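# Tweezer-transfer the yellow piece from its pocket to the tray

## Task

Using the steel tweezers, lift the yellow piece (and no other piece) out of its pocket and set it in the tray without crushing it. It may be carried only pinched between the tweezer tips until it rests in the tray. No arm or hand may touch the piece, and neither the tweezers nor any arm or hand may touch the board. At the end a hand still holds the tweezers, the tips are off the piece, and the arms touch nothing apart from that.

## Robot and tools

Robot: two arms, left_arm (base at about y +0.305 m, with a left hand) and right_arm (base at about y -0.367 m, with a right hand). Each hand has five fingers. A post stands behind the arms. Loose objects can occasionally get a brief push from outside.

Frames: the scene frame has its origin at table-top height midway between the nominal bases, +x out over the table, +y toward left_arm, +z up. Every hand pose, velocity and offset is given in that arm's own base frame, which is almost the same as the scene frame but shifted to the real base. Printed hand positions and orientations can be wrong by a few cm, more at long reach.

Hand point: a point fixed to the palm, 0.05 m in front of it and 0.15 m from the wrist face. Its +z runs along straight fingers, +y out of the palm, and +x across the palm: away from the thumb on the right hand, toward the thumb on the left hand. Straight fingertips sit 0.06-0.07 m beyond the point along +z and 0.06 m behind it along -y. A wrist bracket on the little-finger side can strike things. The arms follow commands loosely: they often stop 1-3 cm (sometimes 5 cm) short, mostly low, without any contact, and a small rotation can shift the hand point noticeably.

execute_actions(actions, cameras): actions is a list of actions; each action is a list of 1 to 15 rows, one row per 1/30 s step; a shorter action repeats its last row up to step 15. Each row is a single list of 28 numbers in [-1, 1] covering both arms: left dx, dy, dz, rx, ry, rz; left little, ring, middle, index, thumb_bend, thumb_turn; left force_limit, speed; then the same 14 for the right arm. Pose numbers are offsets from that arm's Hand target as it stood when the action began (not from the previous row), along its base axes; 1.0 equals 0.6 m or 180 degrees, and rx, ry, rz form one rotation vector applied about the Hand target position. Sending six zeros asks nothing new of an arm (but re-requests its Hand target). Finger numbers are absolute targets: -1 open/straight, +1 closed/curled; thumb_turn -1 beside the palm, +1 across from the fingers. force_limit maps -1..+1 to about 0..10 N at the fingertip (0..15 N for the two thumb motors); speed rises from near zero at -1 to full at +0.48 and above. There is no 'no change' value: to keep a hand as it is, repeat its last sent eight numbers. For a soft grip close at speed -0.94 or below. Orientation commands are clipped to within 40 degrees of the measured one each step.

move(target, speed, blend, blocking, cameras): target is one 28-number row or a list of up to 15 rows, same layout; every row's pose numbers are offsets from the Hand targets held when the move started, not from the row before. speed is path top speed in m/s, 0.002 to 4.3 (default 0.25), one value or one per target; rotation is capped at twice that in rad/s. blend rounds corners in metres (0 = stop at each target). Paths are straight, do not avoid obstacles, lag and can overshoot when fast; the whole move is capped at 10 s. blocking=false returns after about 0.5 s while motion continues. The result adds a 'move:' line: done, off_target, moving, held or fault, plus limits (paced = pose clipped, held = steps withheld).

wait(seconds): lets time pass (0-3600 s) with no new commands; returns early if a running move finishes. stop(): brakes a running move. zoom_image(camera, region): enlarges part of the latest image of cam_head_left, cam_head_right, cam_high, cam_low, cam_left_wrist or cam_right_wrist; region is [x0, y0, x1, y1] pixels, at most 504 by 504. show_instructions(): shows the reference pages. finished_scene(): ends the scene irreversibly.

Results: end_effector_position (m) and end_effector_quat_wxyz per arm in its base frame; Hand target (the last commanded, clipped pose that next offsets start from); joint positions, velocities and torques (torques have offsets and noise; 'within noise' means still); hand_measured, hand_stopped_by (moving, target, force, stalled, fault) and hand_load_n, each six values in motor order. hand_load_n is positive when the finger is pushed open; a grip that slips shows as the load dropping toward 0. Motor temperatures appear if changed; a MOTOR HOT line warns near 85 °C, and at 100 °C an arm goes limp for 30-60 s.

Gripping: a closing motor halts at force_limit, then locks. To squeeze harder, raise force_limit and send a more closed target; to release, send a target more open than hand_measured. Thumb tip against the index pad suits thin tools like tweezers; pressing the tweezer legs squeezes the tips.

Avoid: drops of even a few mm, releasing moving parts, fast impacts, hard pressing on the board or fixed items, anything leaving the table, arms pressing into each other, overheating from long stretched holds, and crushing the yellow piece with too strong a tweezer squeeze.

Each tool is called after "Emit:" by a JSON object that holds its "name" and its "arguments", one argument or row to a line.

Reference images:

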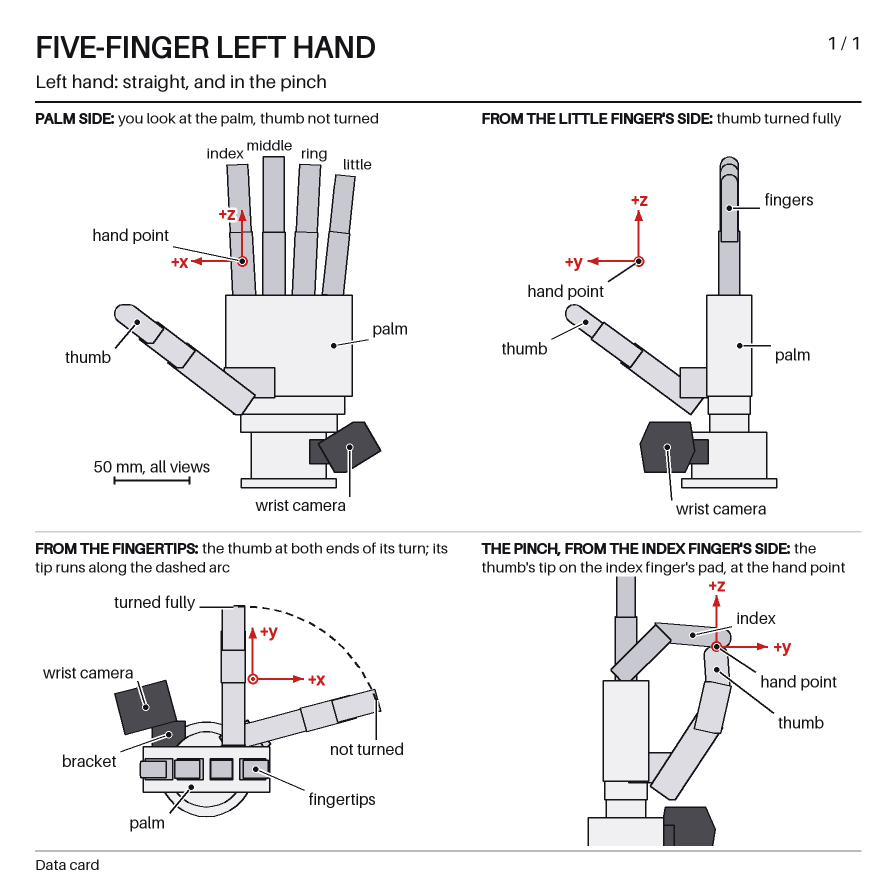

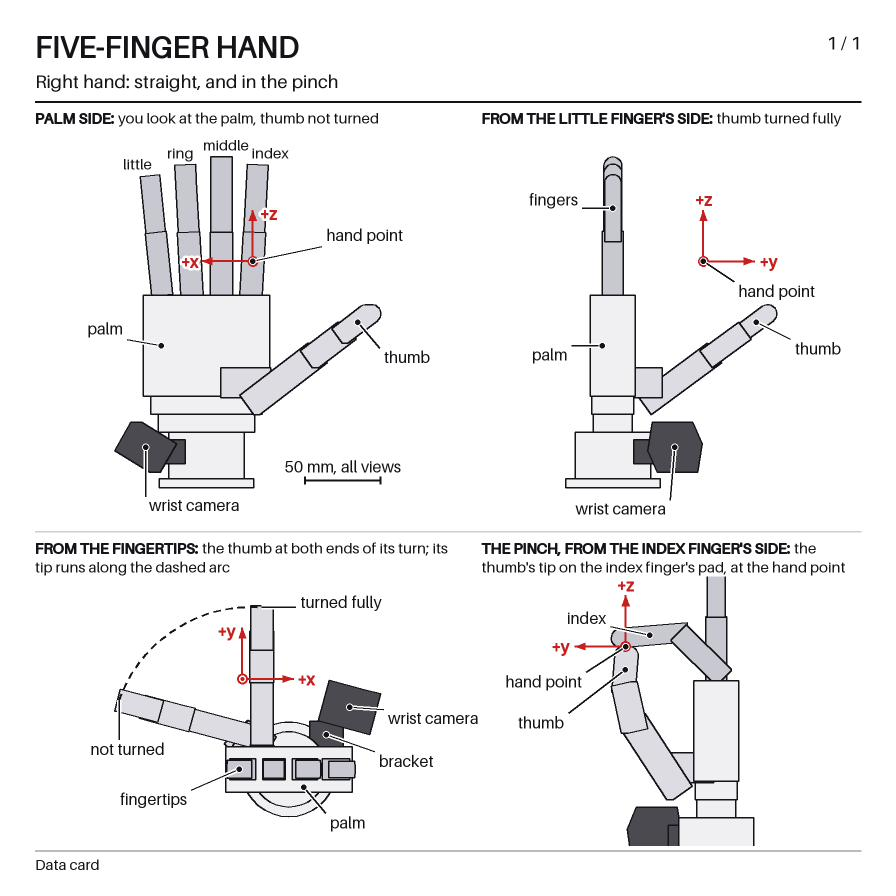

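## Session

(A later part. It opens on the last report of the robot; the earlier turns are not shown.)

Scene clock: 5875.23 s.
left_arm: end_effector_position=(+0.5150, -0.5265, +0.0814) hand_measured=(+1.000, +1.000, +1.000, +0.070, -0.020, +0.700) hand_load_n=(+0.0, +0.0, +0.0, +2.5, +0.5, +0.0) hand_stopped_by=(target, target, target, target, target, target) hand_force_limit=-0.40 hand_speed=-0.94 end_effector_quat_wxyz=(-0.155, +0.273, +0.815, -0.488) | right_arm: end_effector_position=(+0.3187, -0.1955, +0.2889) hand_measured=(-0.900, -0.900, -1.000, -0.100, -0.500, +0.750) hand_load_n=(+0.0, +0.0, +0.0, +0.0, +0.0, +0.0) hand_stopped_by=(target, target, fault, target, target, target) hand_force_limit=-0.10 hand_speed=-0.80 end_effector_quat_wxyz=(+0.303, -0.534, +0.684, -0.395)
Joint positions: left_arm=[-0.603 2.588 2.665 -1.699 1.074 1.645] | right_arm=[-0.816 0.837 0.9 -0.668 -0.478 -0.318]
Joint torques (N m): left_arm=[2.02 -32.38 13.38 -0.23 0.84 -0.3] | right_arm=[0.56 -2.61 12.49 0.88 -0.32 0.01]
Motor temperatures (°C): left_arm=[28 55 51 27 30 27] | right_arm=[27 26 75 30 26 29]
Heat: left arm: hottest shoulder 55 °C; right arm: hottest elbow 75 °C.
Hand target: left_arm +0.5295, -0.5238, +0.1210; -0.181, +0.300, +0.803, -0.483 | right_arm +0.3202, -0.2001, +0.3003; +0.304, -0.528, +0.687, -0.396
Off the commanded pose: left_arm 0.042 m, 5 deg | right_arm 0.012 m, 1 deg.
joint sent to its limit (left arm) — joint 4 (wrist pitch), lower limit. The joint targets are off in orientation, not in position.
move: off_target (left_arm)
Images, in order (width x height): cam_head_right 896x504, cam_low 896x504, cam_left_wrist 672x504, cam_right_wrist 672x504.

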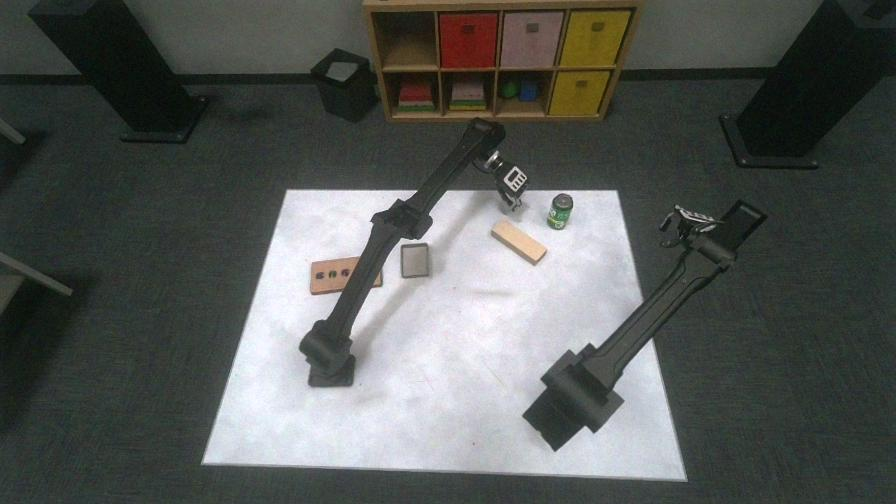

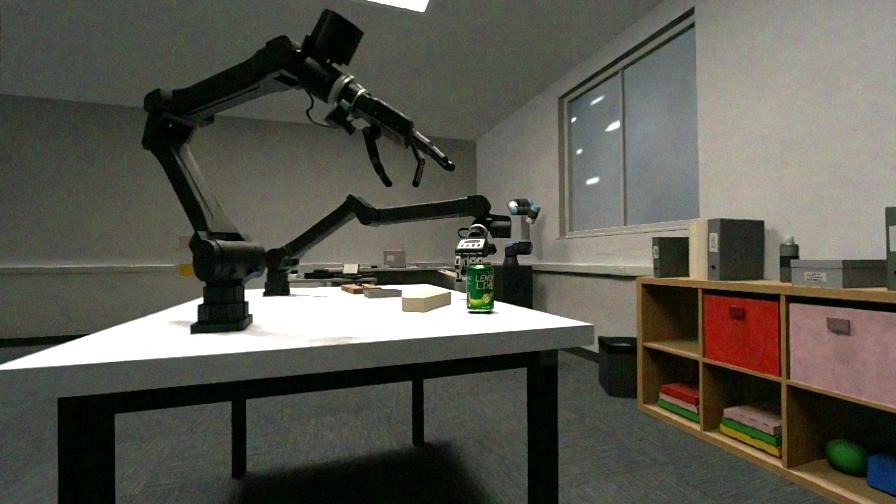

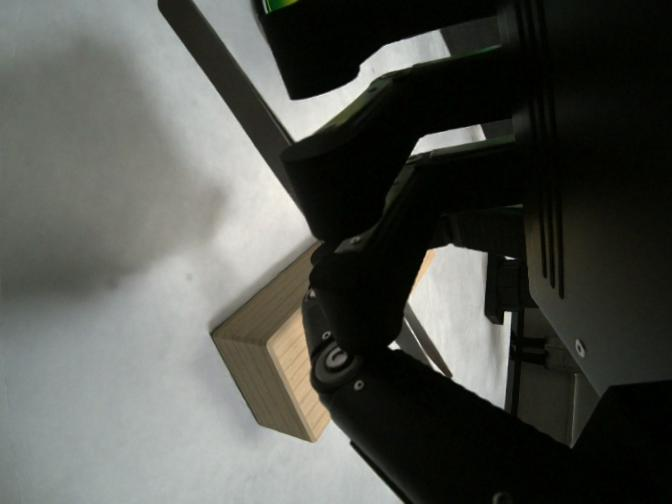

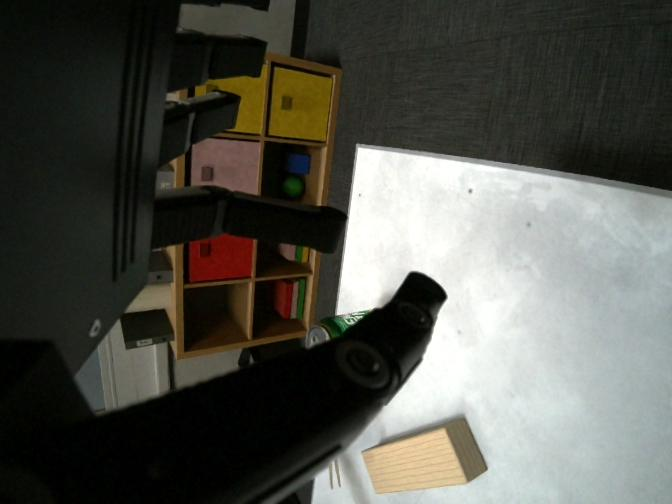

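Emit:
{"name": "move", "arguments": {
  "target": [
    [0,0,0.09,0,0,0,1,1,1,0.07,-0.02,0.7,-0.4,-0.94,0,0,0,0,0,0,-0.9,-0.9,-0.3,-0.1,-0.5,0.75,-0.1,-0.8],
    [-0.234,0.156,0.207,0,0,0,1,1,1,0.07,-0.02,0.7,-0.4,-0.94,0,0,0,0,0,0,-0.9,-0.9,-0.3,-0.1,-0.5,0.75,-0.1,-0.8]
  ],
  "speed": 0.08,
  "blend": [0.03,0],
  "cameras": ["cam_head_right","cam_left_wrist","cam_high"]
}}

Scene clock: 5998.30 s.
left_arm: end_effector_position=(+0.3870, -0.4361, +0.2336) hand_measured=(+1.000, +1.000, +1.000, +0.070, -0.020, +0.700) hand_load_n=(+0.0, +0.0, +0.0, +2.5, +0.5, +0.0) hand_stopped_by=(target, target, target, target, target, target) hand_force_limit=-0.40 hand_speed=-0.94 end_effector_quat_wxyz=(-0.169, +0.282, +0.811, -0.484) | right_arm: end_effector_position=(+0.3187, -0.1955, +0.2889) hand_measured=(-0.900, -0.900, -1.000, -0.100, -0.500, +0.750) hand_load_n=(+0.0, +0.0, +0.0, +0.0, +0.0, +0.0) hand_stopped_by=(target, target, fault, target, target, target) hand_force_limit=-0.10 hand_speed=-0.80 end_effector_quat_wxyz=(+0.303, -0.534, +0.684, -0.395)
Joint positions: left_arm=[-0.602 1.977 1.979 -1.699 1.071 1.714] | right_arm=[-0.816 0.837 0.9 -0.668 -0.478 -0.318]
Joint torques (N m): left_arm=[1.73 -24.23 9.39 -0.21 0.65 0.06] | right_arm=[0.5 -2.55 12.49 0.87 -0.32 0.01]
Motor temperatures (°C): left_arm=[28 59 51 27 31 27] | right_arm=[27 26 75 30 26 29]
Heat: left arm: hottest shoulder 59 °C; right arm: hottest elbow 75 °C.
Hand target: left_arm +0.3889, -0.4302, +0.2453; -0.181, +0.300, +0.803, -0.483 | right_arm +0.3202, -0.2001, +0.3003; +0.304, -0.528, +0.687, -0.396
Off the commanded pose: left_arm 0.013 m, 3 deg | right_arm 0.012 m, 1 deg.
joint sent to its limit (left arm) — joint 4 (wrist pitch), lower limit. The joint targets are off in orientation, not in position.
move: off_target (left_arm); blend cut to 0.0299 m at target 1
Images, in order (width x height): cam_head_right 896x504, cam_high 896x504, cam_left_wrist 672x504.

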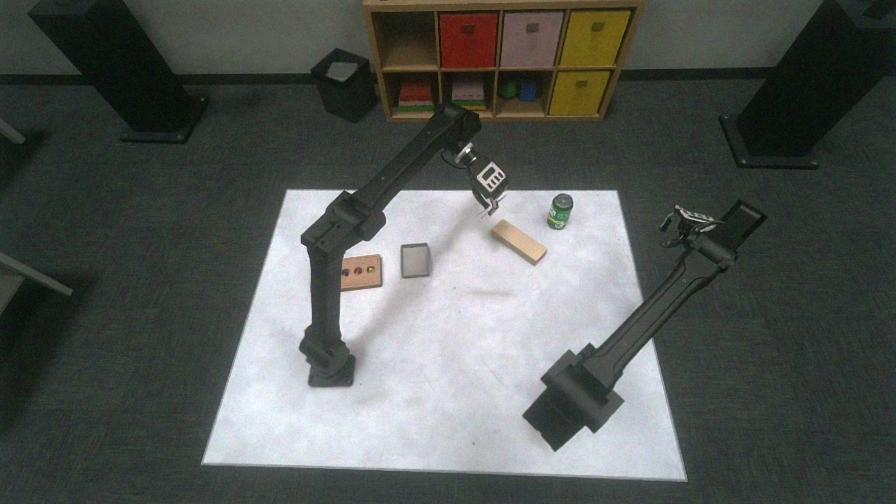

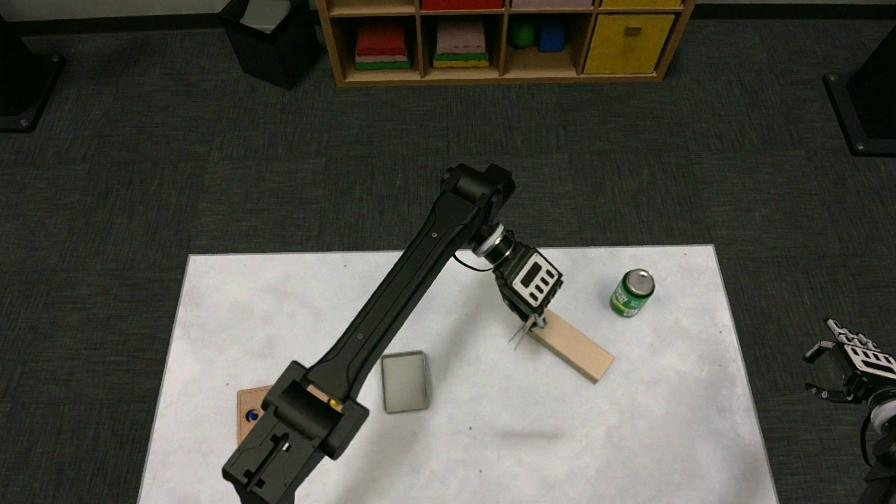

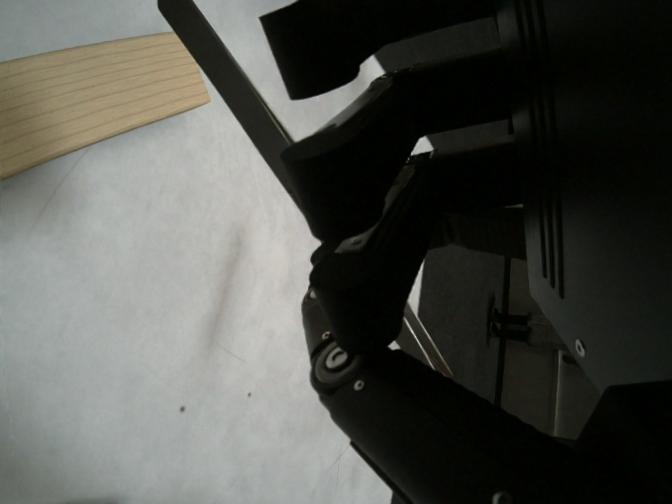

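Emit:
{"name": "move", "arguments": {
  "target": [0.163,0.042,-0.05,0.0629,-0.174,0.0433,1,1,1,0.07,-0.02,0.7,-0.4,-0.94,0,0,0,0,0,0,-0.9,-0.9,-0.3,-0.1,-0.5,0.75,-0.1,-0.8],
  "speed": 0.12,
  "cameras": ["cam_head_right"]
}}

Scene clock: 6089.17 s.
left_arm: end_effector_position=(+0.4859, -0.4046, +0.1973) hand_measured=(+1.000, +1.000, +1.000, +0.070, -0.020, +0.700) hand_load_n=(+0.5, +0.0, +0.0, +2.5, +0.5, +0.0) hand_stopped_by=(target, target, target, target, target, target) hand_force_limit=-0.40 hand_speed=-0.94 end_effector_quat_wxyz=(+0.029, +0.347, +0.884, -0.311) | right_arm: end_effector_position=(+0.3187, -0.1955, +0.2889) hand_measured=(-0.900, -0.900, -1.000, -0.100, -0.500, +0.750) hand_load_n=(+0.0, +0.0, +0.0, +0.0, +0.0, +0.0) hand_stopped_by=(target, target, fault, target, target, target) hand_force_limit=-0.10 hand_speed=-0.80 end_effector_quat_wxyz=(+0.303, -0.534, +0.684, -0.395)
Joint positions: left_arm=[-0.602 1.912 1.914 -1.346 0.598 1.646] | right_arm=[-0.816 0.837 0.9 -0.668 -0.478 -0.318]
Joint torques (N m): left_arm=[1.08 -24.88 9.98 1.07 0.35 -0.28] | right_arm=[0.5 -2.55 12.52 0.87 -0.32 0.01]
Motor temperatures (°C): left_arm=[28 48 48 27 30 27] | right_arm=[27 26 76 30 26 29]
Heat: left arm: hottest shoulder 48 °C; right arm: hottest elbow 76 °C.
Hand target: left_arm +0.4868, -0.4050, +0.2153; +0.047, +0.345, +0.883, -0.314 | right_arm +0.3202, -0.2001, +0.3003; +0.304, -0.528, +0.687, -0.396
Off the commanded pose: left_arm 0.018 m, 2 deg | right_arm 0.012 m, 1 deg.
move: off_target (left_arm)

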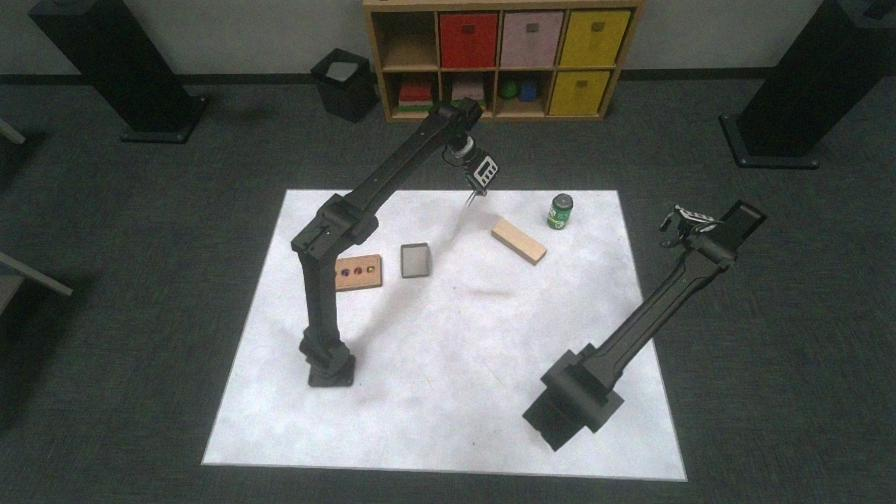

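Emit:
{"name": "move", "arguments": {
  "target": [
    [0.194,0.058,0.036,0.0566,-0.1604,0.0685,1,1,1,0.07,-0.02,0.7,-0.4,-0.94,0,0,0,0,0,0,-0.9,-0.9,-0.3,-0.1,-0.5,0.75,-0.1,-0.8],
    [0.318,0.146,0.155,0.0996,-0.2985,0.1826,1,1,1,0.07,-0.02,0.7,-0.4,-0.94,0,0,0,0,0,0,-0.9,-0.9,-0.3,-0.1,-0.5,0.75,-0.1,-0.8]
  ],
  "speed": 0.15,
  "blend": 0.03,
  "cameras": ["cam_head_right", "cam_left_wrist"]
}}

Scene clock: 6125.00 s.
left_arm: end_effector_position=(+0.6782, -0.3134, +0.2909) hand_measured=(+1.000, +1.000, +1.000, +0.070, -0.020, +0.700) hand_load_n=(+0.0, +0.0, +0.0, +2.5, +0.5, +0.0) hand_stopped_by=(target, target, target, target, target, target) hand_force_limit=-0.40 hand_speed=-0.94 end_effector_quat_wxyz=(+0.448, +0.201, +0.870, +0.038) | right_arm: end_effector_position=(+0.3187, -0.1955, +0.2889) hand_measured=(-0.900, -0.900, -1.000, -0.100, -0.500, +0.750) hand_load_n=(+0.0, +0.0, +0.0, +0.0, +0.0, +0.0) hand_stopped_by=(target, target, fault, target, target, target) hand_force_limit=-0.10 hand_speed=-0.80 end_effector_quat_wxyz=(+0.303, -0.534, +0.684, -0.395)
Joint positions: left_arm=[-0.602 1.855 1.823 -0.658 -0.365 1.596] | right_arm=[-0.816 0.837 0.9 -0.668 -0.478 -0.318]
Joint torques (N m): left_arm=[0.85 -23.88 11.15 2.11 -0.34 -0.06] | right_arm=[0.5 -2.61 12.49 0.87 -0.32 0]
Motor temperatures (°C): left_arm=[28 48 48 27 30 27] | right_arm=[27 26 76 30 26 29]
Heat: left arm: hottest shoulder 48 °C; right arm: hottest elbow 76 °C.
Hand target: left_arm +0.6776, -0.3174, +0.3083; +0.465, +0.197, +0.862, +0.032 | right_arm +0.3202, -0.2001, +0.3003; +0.304, -0.528, +0.687, -0.396
Off the commanded pose: left_arm 0.018 m, 2 deg | right_arm 0.012 m, 1 deg.
move: off_target (left_arm)

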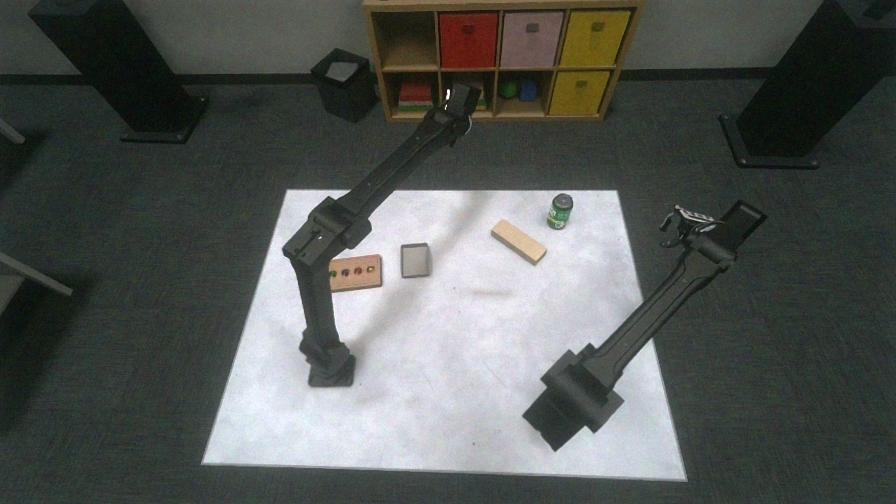

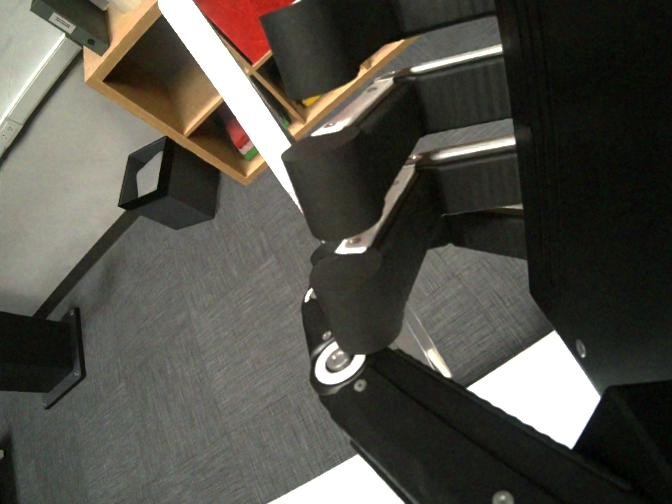

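Emit:
{"name": "move", "arguments": {
  "target": [
    [0.0105,0.109,0.128,-0.0025,-0.1246,0.1376,1,1,1,0.07,-0.02,0.7,-0.4,-0.94,0,0,0,0,0,0,-0.9,-0.9,-0.3,-0.1,-0.5,0.75,-0.1,-0.8],
    [-0.079,0.204,0.195,-0.0356,-0.2156,0.2969,1,1,1,0.07,-0.02,0.7,-0.4,-0.94,0,0,0,0,0,0,-0.9,-0.9,-0.3,-0.1,-0.5,0.75,-0.1,-0.8]
  ],
  "speed": 0.15,
  "blend": 0.03,
  "cameras": ["cam_head_right", "cam_left_wrist", "cam_low"]
}}

Scene clock: 6166.00 s.
left_arm: end_effector_position=(+0.6345, -0.1931, +0.4155) hand_measured=(+1.000, +1.000, +1.000, +0.070, -0.020, +0.700) hand_load_n=(+0.0, +0.0, +0.0, +2.0, +0.0, +0.5) hand_stopped_by=(target, target, target, target, target, target) hand_force_limit=-0.40 hand_speed=-0.94 end_effector_quat_wxyz=(+0.657, -0.248, +0.665, +0.253) | right_arm: end_effector_position=(+0.3187, -0.1955, +0.2889) hand_measured=(-0.900, -0.900, -1.000, -0.100, -0.500, +0.750) hand_load_n=(+0.0, +0.0, -0.5, +0.0, +0.0, +0.0) hand_stopped_by=(target, target, fault, target, target, target) hand_force_limit=-0.10 hand_speed=-0.80 end_effector_quat_wxyz=(+0.303, -0.534, +0.684, -0.395)
Joint positions: left_arm=[-0.605 1.843 1.773 0.035 -1.33 1.547] | right_arm=[-0.816 0.837 0.9 -0.668 -0.478 -0.318]
Joint torques (N m): left_arm=[0.79 -22.83 10.61 1.73 -0.12 0.13] | right_arm=[0.44 -2.55 12.49 0.87 -0.32 0.01]
Motor temperatures (°C): left_arm=[28 48 48 28 30 27] | right_arm=[27 26 76 30 26 29]
Heat: left arm: hottest shoulder 48 °C; right arm: hottest elbow 76 °C.
Hand target: left_arm +0.6302, -0.1949, +0.4253; +0.662, -0.250, +0.661, +0.249 | right_arm +0.3202, -0.2001, +0.3003; +0.304, -0.528, +0.687, -0.396
Off the commanded pose: left_arm 0.011 m, 1 deg | right_arm 0.012 m, 1 deg.
move: off_target (left_arm)
Images, in order (width x height): cam_head_right 896x504, cam_low 896x504, cam_left_wrist 672x504.

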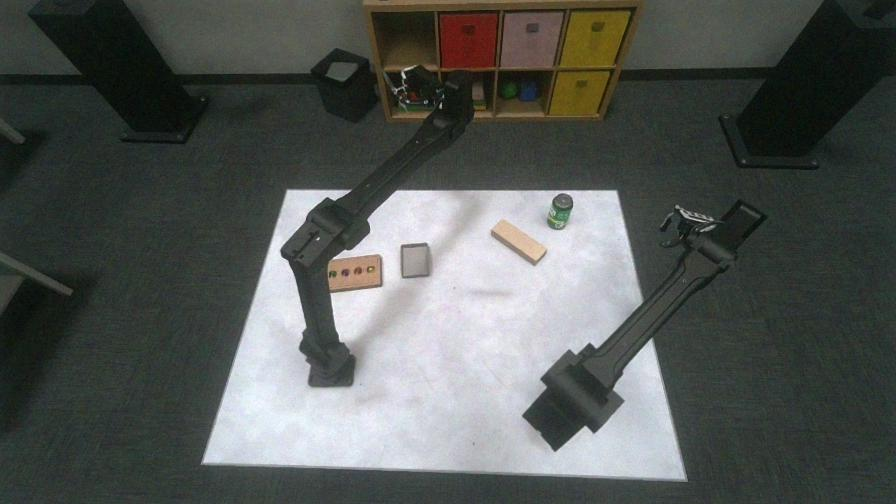

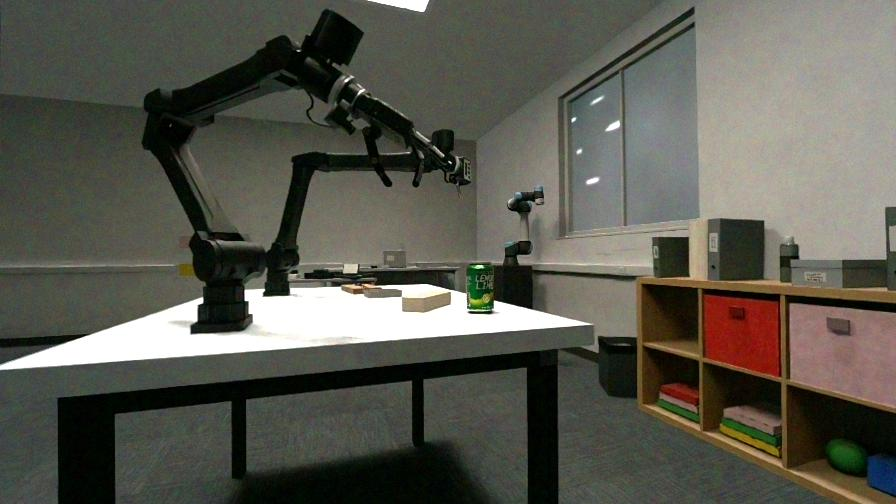

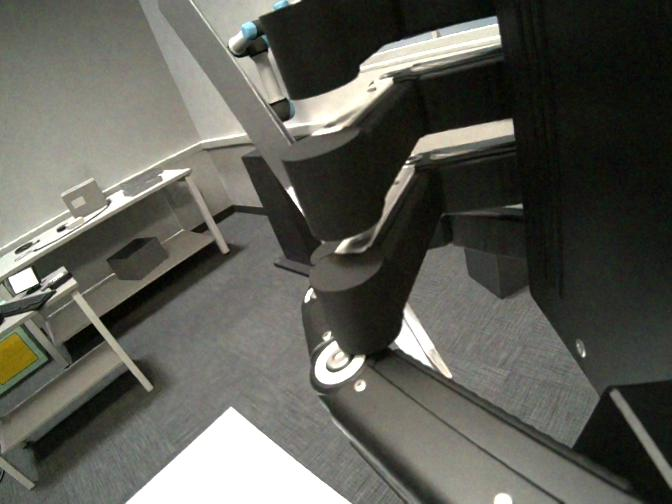

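Emit:
{"name": "zoom_image", "arguments": {
  "camera": "cam_low",
  "region": [340, 100, 500, 220]
}}

Emit:
{"name": "zoom_image", "arguments": {
  "camera": "cam_left_wrist",
  "region": [140, 0, 500, 400]
}}

Scaled by 3.150 from the camera's image (finer frame: 1280x720).

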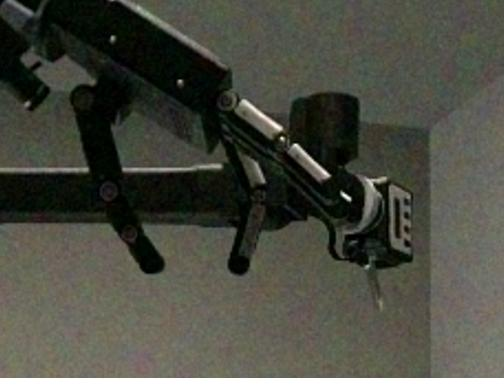

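Scaled by 1.260 from the camera's image (finer frame: 960x720).

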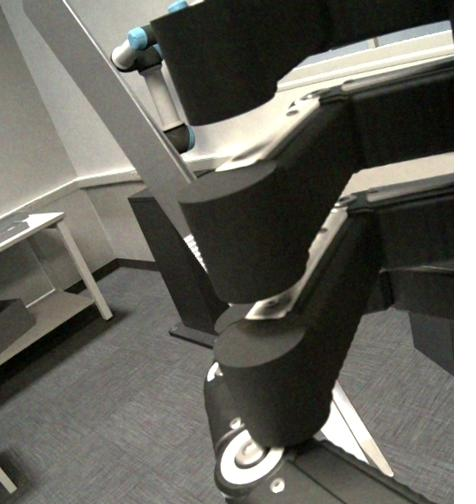

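Emit:
{"name": "move", "arguments": {
  "target": [-0.54,0.213,-0.175,0,0,-0.07,1,1,1,0.07,-0.02,0.7,-0.4,-0.94,0,0,0,0,0,0,-0.9,-0.9,-0.3,-0.1,-0.5,0.75,-0.1,-0.8],
  "speed": 0.13,
  "cameras": ["cam_head_right", "cam_head_left", "cam_high", "cam_low", "cam_left_wrist"]
}}

Scene clock: 6206.43 s.
left_arm: end_effector_position=(+0.3082, -0.0640, +0.3175) hand_measured=(+1.000, +1.000, +1.000, +0.070, -0.020, +0.700) hand_load_n=(+0.0, +0.5, +0.0, +2.5, +0.5, +0.5) hand_stopped_by=(target, target, target, target, target, target) hand_force_limit=-0.40 hand_speed=-0.94 end_effector_quat_wxyz=(+0.685, -0.184, +0.683, +0.174) | right_arm: end_effector_position=(+0.3187, -0.1955, +0.2889) hand_measured=(-0.900, -0.900, -1.000, -0.100, -0.500, +0.750) hand_load_n=(+0.0, +0.0, +0.0, +0.5, +0.0, +0.0) hand_stopped_by=(target, target, fault, target, target, target) hand_force_limit=-0.10 hand_speed=-0.80 end_effector_quat_wxyz=(+0.303, -0.534, +0.684, -0.395)
Joint positions: left_arm=[-0.896 0.876 0.571 0.297 -1.409 1.548] | right_arm=[-0.816 0.837 0.9 -0.668 -0.478 -0.318]
Joint torques (N m): left_arm=[-0.03 -4.72 10.39 0.88 -0.07 0.15] | right_arm=[0.5 -2.61 12.49 0.87 -0.32 0.01]
Motor temperatures (°C): left_arm=[28 49 48 28 29 27] | right_arm=[27 26 76 30 26 29]
Heat: left arm: hottest shoulder 49 °C; right arm: hottest elbow 76 °C.
Hand target: left_arm +0.3063, -0.0672, +0.3203; +0.685, -0.176, +0.685, +0.175 | right_arm +0.3202, -0.2001, +0.3003; +0.304, -0.528, +0.687, -0.396
Off the commanded pose: left_arm 0.005 m, 1 deg | right_arm 0.012 m, 1 deg.
move: done
Images, in order (width x height): cam_head_left 896x504, cam_head_right 896x504, cam_high 896x504, cam_low 896x504, cam_left_wrist 672x504.

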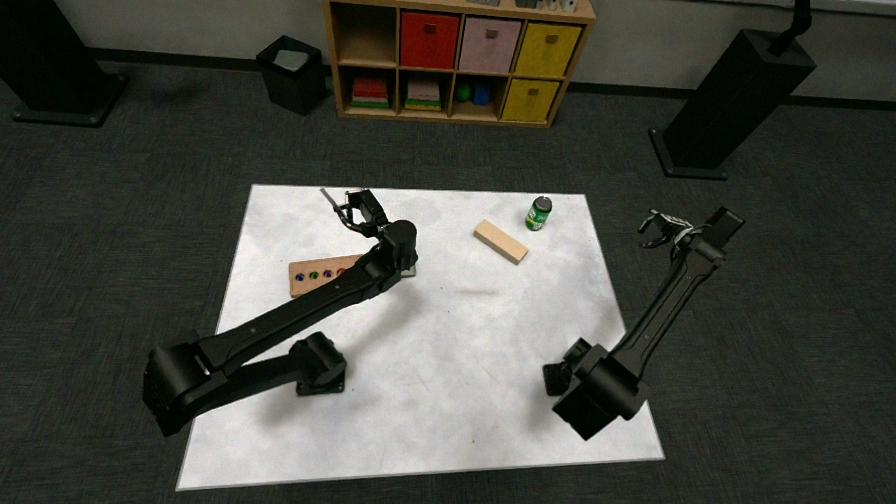

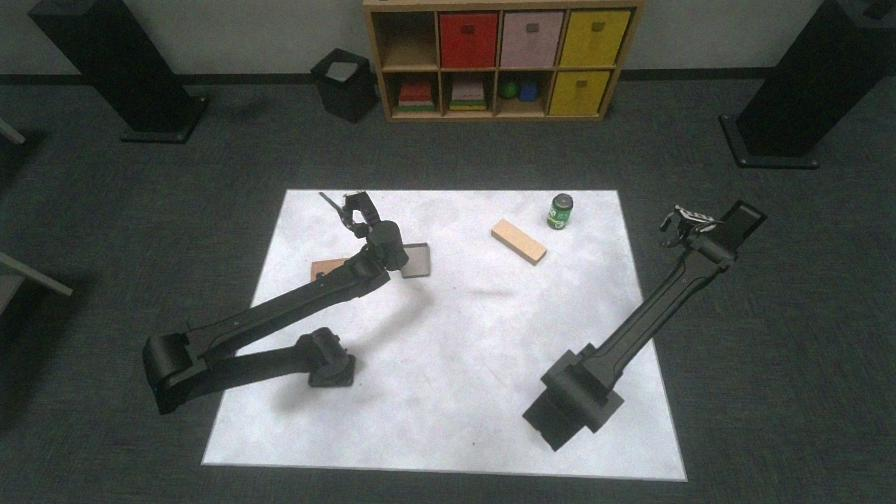

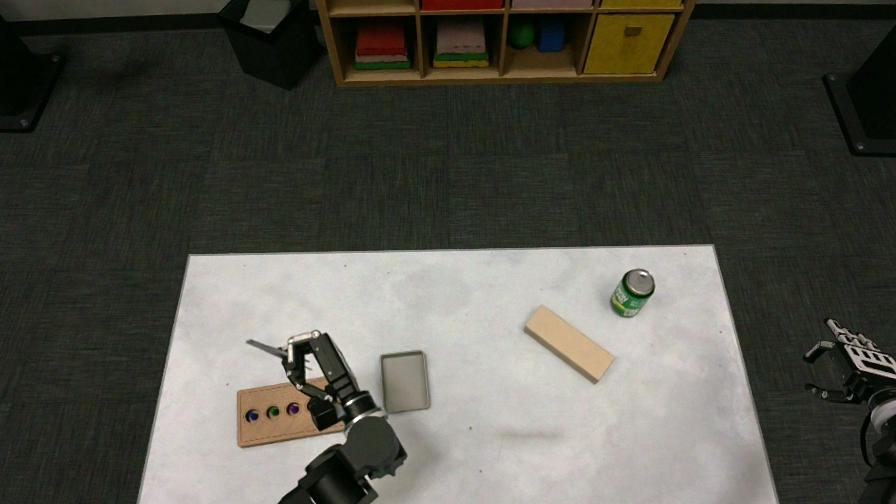

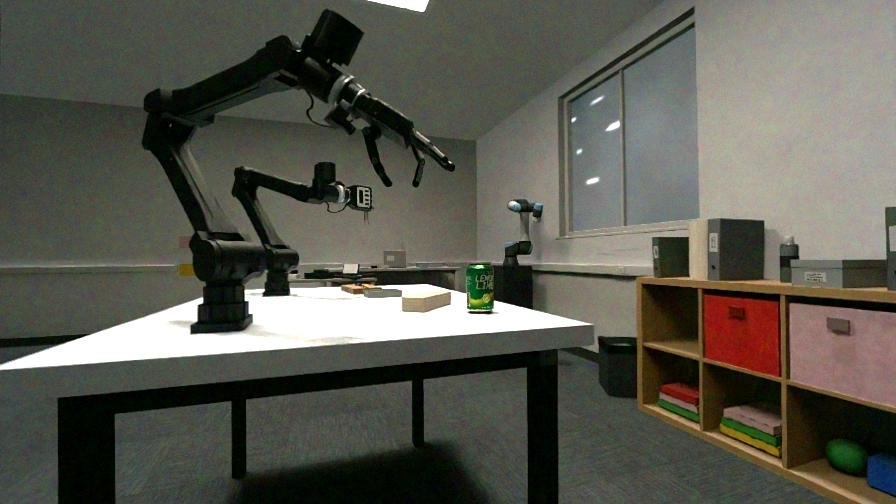

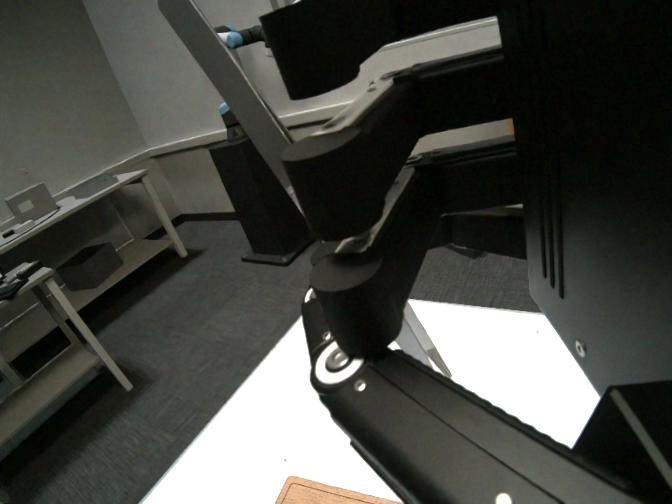

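Emit:
{"name": "zoom_image", "arguments": {
  "camera": "cam_high",
  "region": [220, 310, 440, 450]
}}

Emit:
{"name": "zoom_image", "arguments": {
  "camera": "cam_head_right",
  "region": [290, 170, 450, 300]
}}

Emit:
{"name": "zoom_image", "arguments": {
  "camera": "cam_head_left",
  "region": [280, 170, 440, 300]
}}

Emit:
{"name": "zoom_image", "arguments": {
  "camera": "cam_low",
  "region": [320, 170, 480, 310]
}}

Scaled by 2.291 from the camera's image (finer frame: 1280x720).

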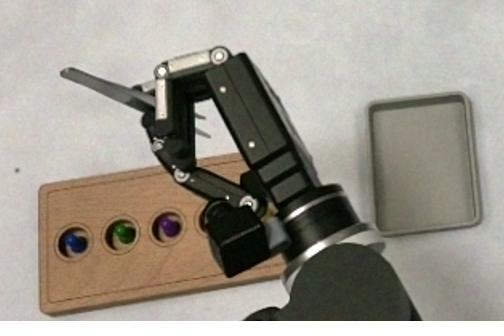

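Scaled by 3.150 from the camera's image (finer frame: 1280x720).

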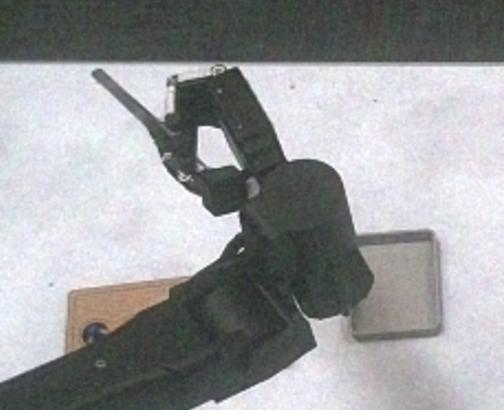

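Scaled by 3.150 from the camera's image (finer frame: 1280x720).

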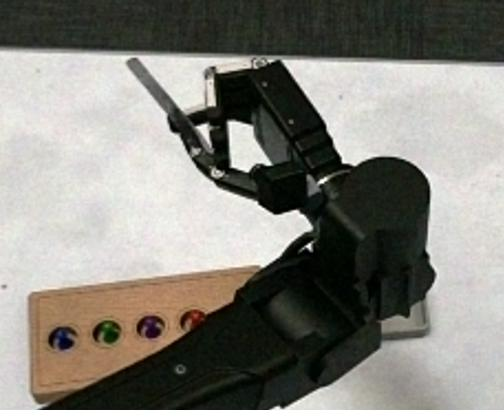

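Scaled by 3.150 from the camera's image (finer frame: 1280x720).

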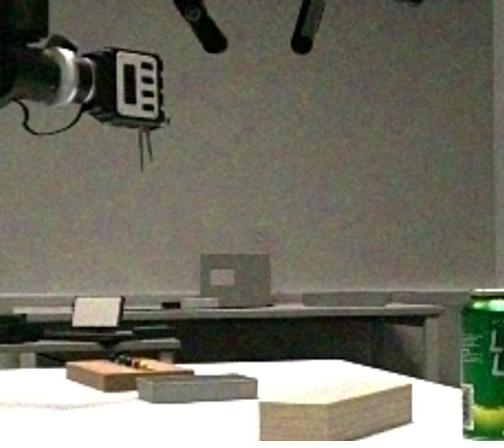

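Emit:
{"name": "zoom_image", "arguments": {
  "camera": "cam_high",
  "region": [235, 385, 315, 445]
}}

Emit:
{"name": "zoom_image", "arguments": {
  "camera": "cam_high",
  "region": [280, 340, 340, 385]
}}

Emit:
{"name": "zoom_image", "arguments": {
  "camera": "cam_low",
  "region": [330, 270, 410, 310]
}}

Scaled by 6.300 from the camera's image (finer frame: 1280x720).

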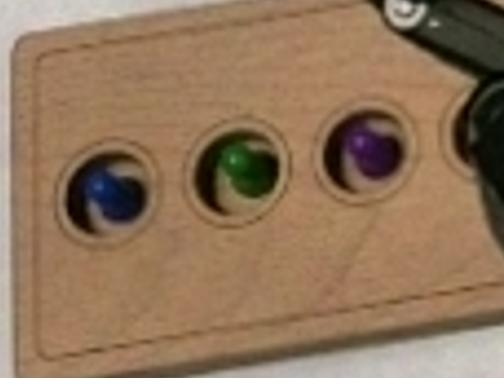

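Scaled by 8.400 from the camera's image (finer frame: 1280x720).

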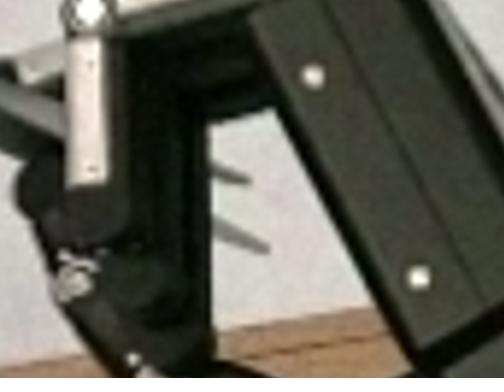

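Scaled by 6.300 from the camera's image (finer frame: 1280x720).

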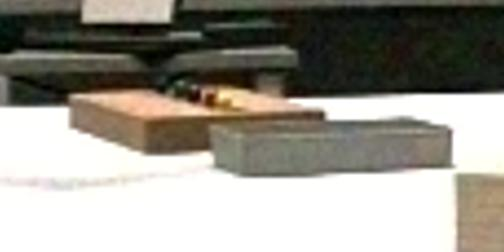

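Emit:
{"name": "move", "arguments": {
  "target": [0.05,0,-0.25,0,0,0,1,1,1,0.07,-0.02,0.7,-0.4,-0.94,0,0,0,0,0,0,-0.9,-0.9,-0.3,-0.1,-0.5,0.75,-0.1,-0.8],
  "speed": 0.08,
  "cameras": ["cam_head_right", "cam_head_left", "cam_high", "cam_low", "cam_left_wrist"]
}}

Emit:
{"name": "zoom_image", "arguments": {
  "camera": "cam_high",
  "region": [230, 350, 350, 450]
}}

Emit:
{"name": "zoom_image", "arguments": {
  "camera": "cam_low",
  "region": [310, 220, 430, 310]
}}

Scene clock: 6282.53 s.
left_arm: end_effector_position=(+0.3347, -0.0716, +0.1708) hand_measured=(+1.000, +1.000, +1.000, +0.070, -0.020, +0.700) hand_load_n=(+0.0, +0.0, +0.0, +2.5, +0.5, +0.5) hand_stopped_by=(target, target, target, target, target, target) hand_force_limit=-0.40 hand_speed=-0.94 end_effector_quat_wxyz=(+0.686, -0.176, +0.686, +0.168) | right_arm: end_effector_position=(+0.3187, -0.1955, +0.2889) hand_measured=(-0.900, -0.900, -1.000, -0.100, -0.500, +0.750) hand_load_n=(+0.0, +0.0, +0.0, +0.0, +0.0, +0.0) hand_stopped_by=(target, target, fault, target, target, target) hand_force_limit=-0.10 hand_speed=-0.80 end_effector_quat_wxyz=(+0.303, -0.534, +0.684, -0.395)
Joint positions: left_arm=[-0.843 1.313 0.368 0.93 -1.334 1.544] | right_arm=[-0.816 0.837 0.9 -0.668 -0.478 -0.318]
Joint torques (N m): left_arm=[1.9 -6.89 6.56 1.73 0.16 0.16] | right_arm=[0.5 -2.55 12.49 0.88 -0.32 0]
Motor temperatures (°C): left_arm=[28 43 49 27 29 27] | right_arm=[27 26 76 30 26 29]
Heat: left arm: hottest elbow 49 °C; right arm: hottest elbow 76 °C.
Hand target: left_arm +0.3362, -0.0672, +0.1703; +0.685, -0.176, +0.685, +0.175 | right_arm +0.3202, -0.2001, +0.3003; +0.304, -0.528, +0.687, -0.396
Off the commanded pose: left_arm 0.005 m, 1 deg | right_arm 0.012 m, 1 deg.
move: done
Images, in order (width x height): cam_head_left 896x504, cam_head_right 896x504, cam_high 896x504, cam_low 896x504, cam_left_wrist 672x504.

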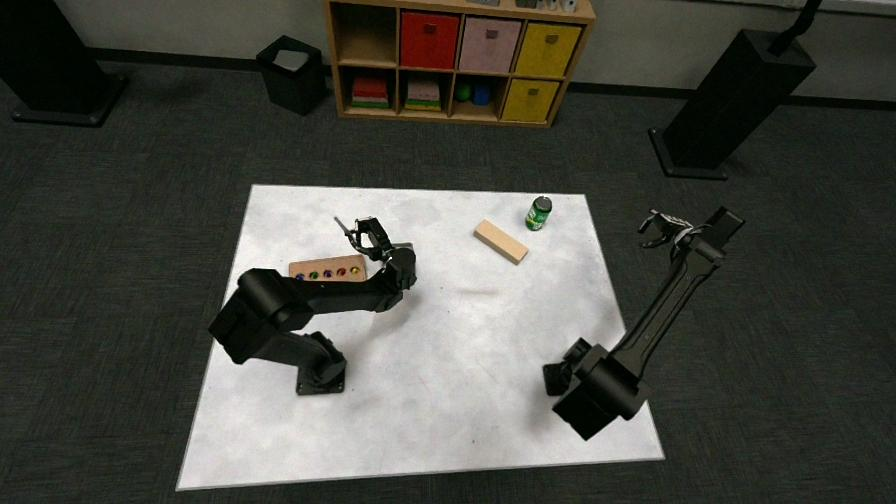

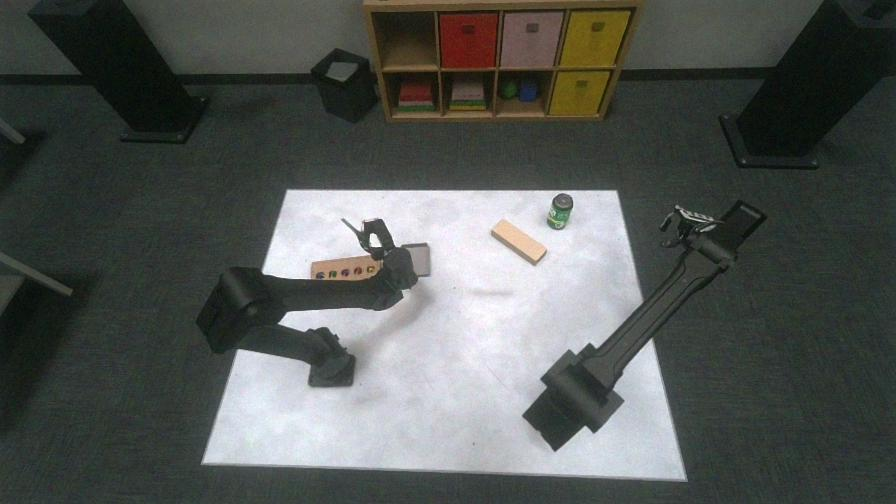

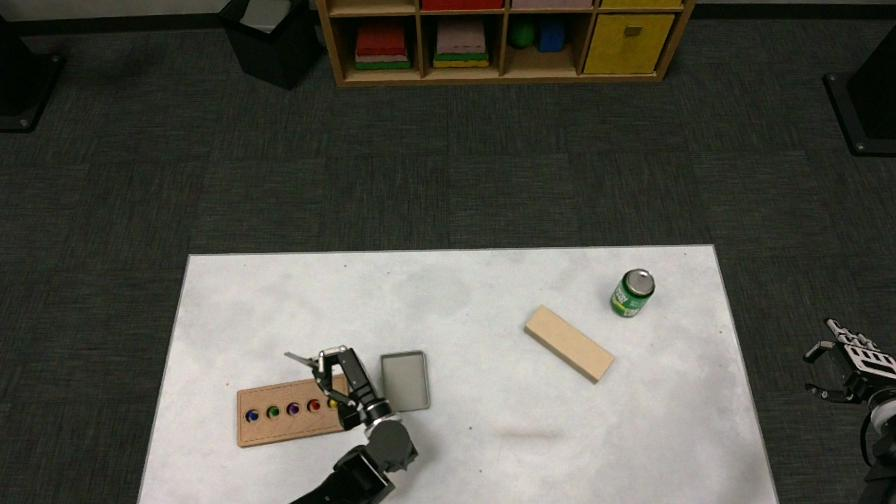

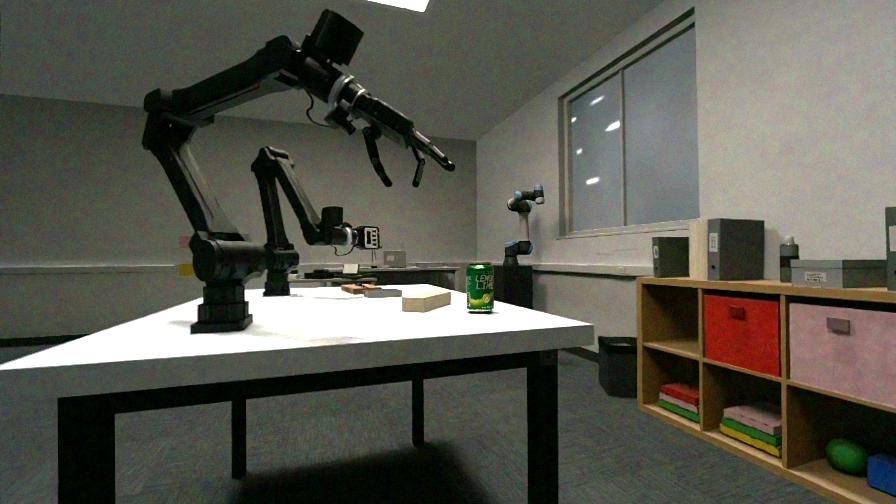

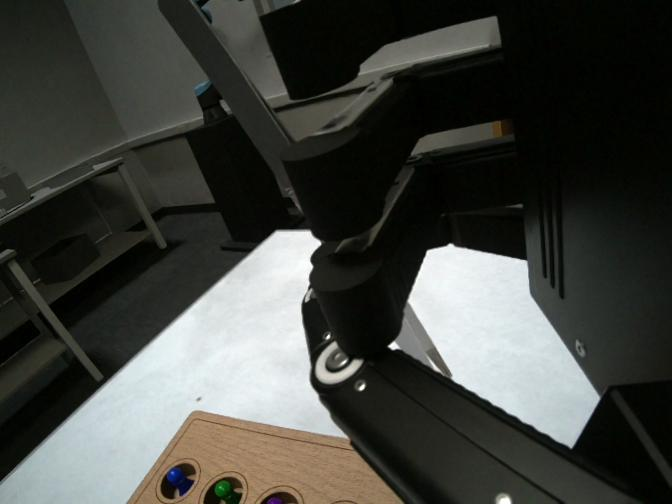

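Scaled by 4.200 from the camera's image (finer frame: 1280x720).

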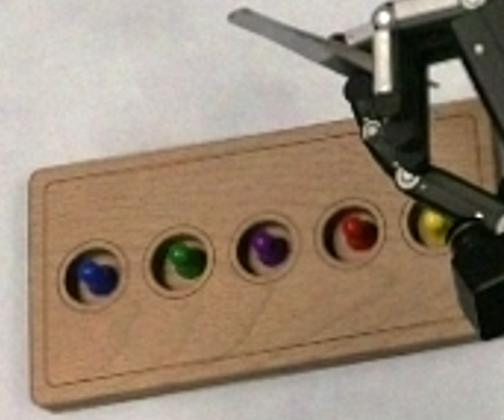

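Scaled by 4.200 from the camera's image (finer frame: 1280x720).

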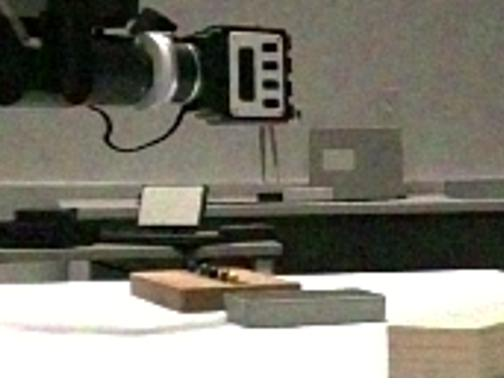

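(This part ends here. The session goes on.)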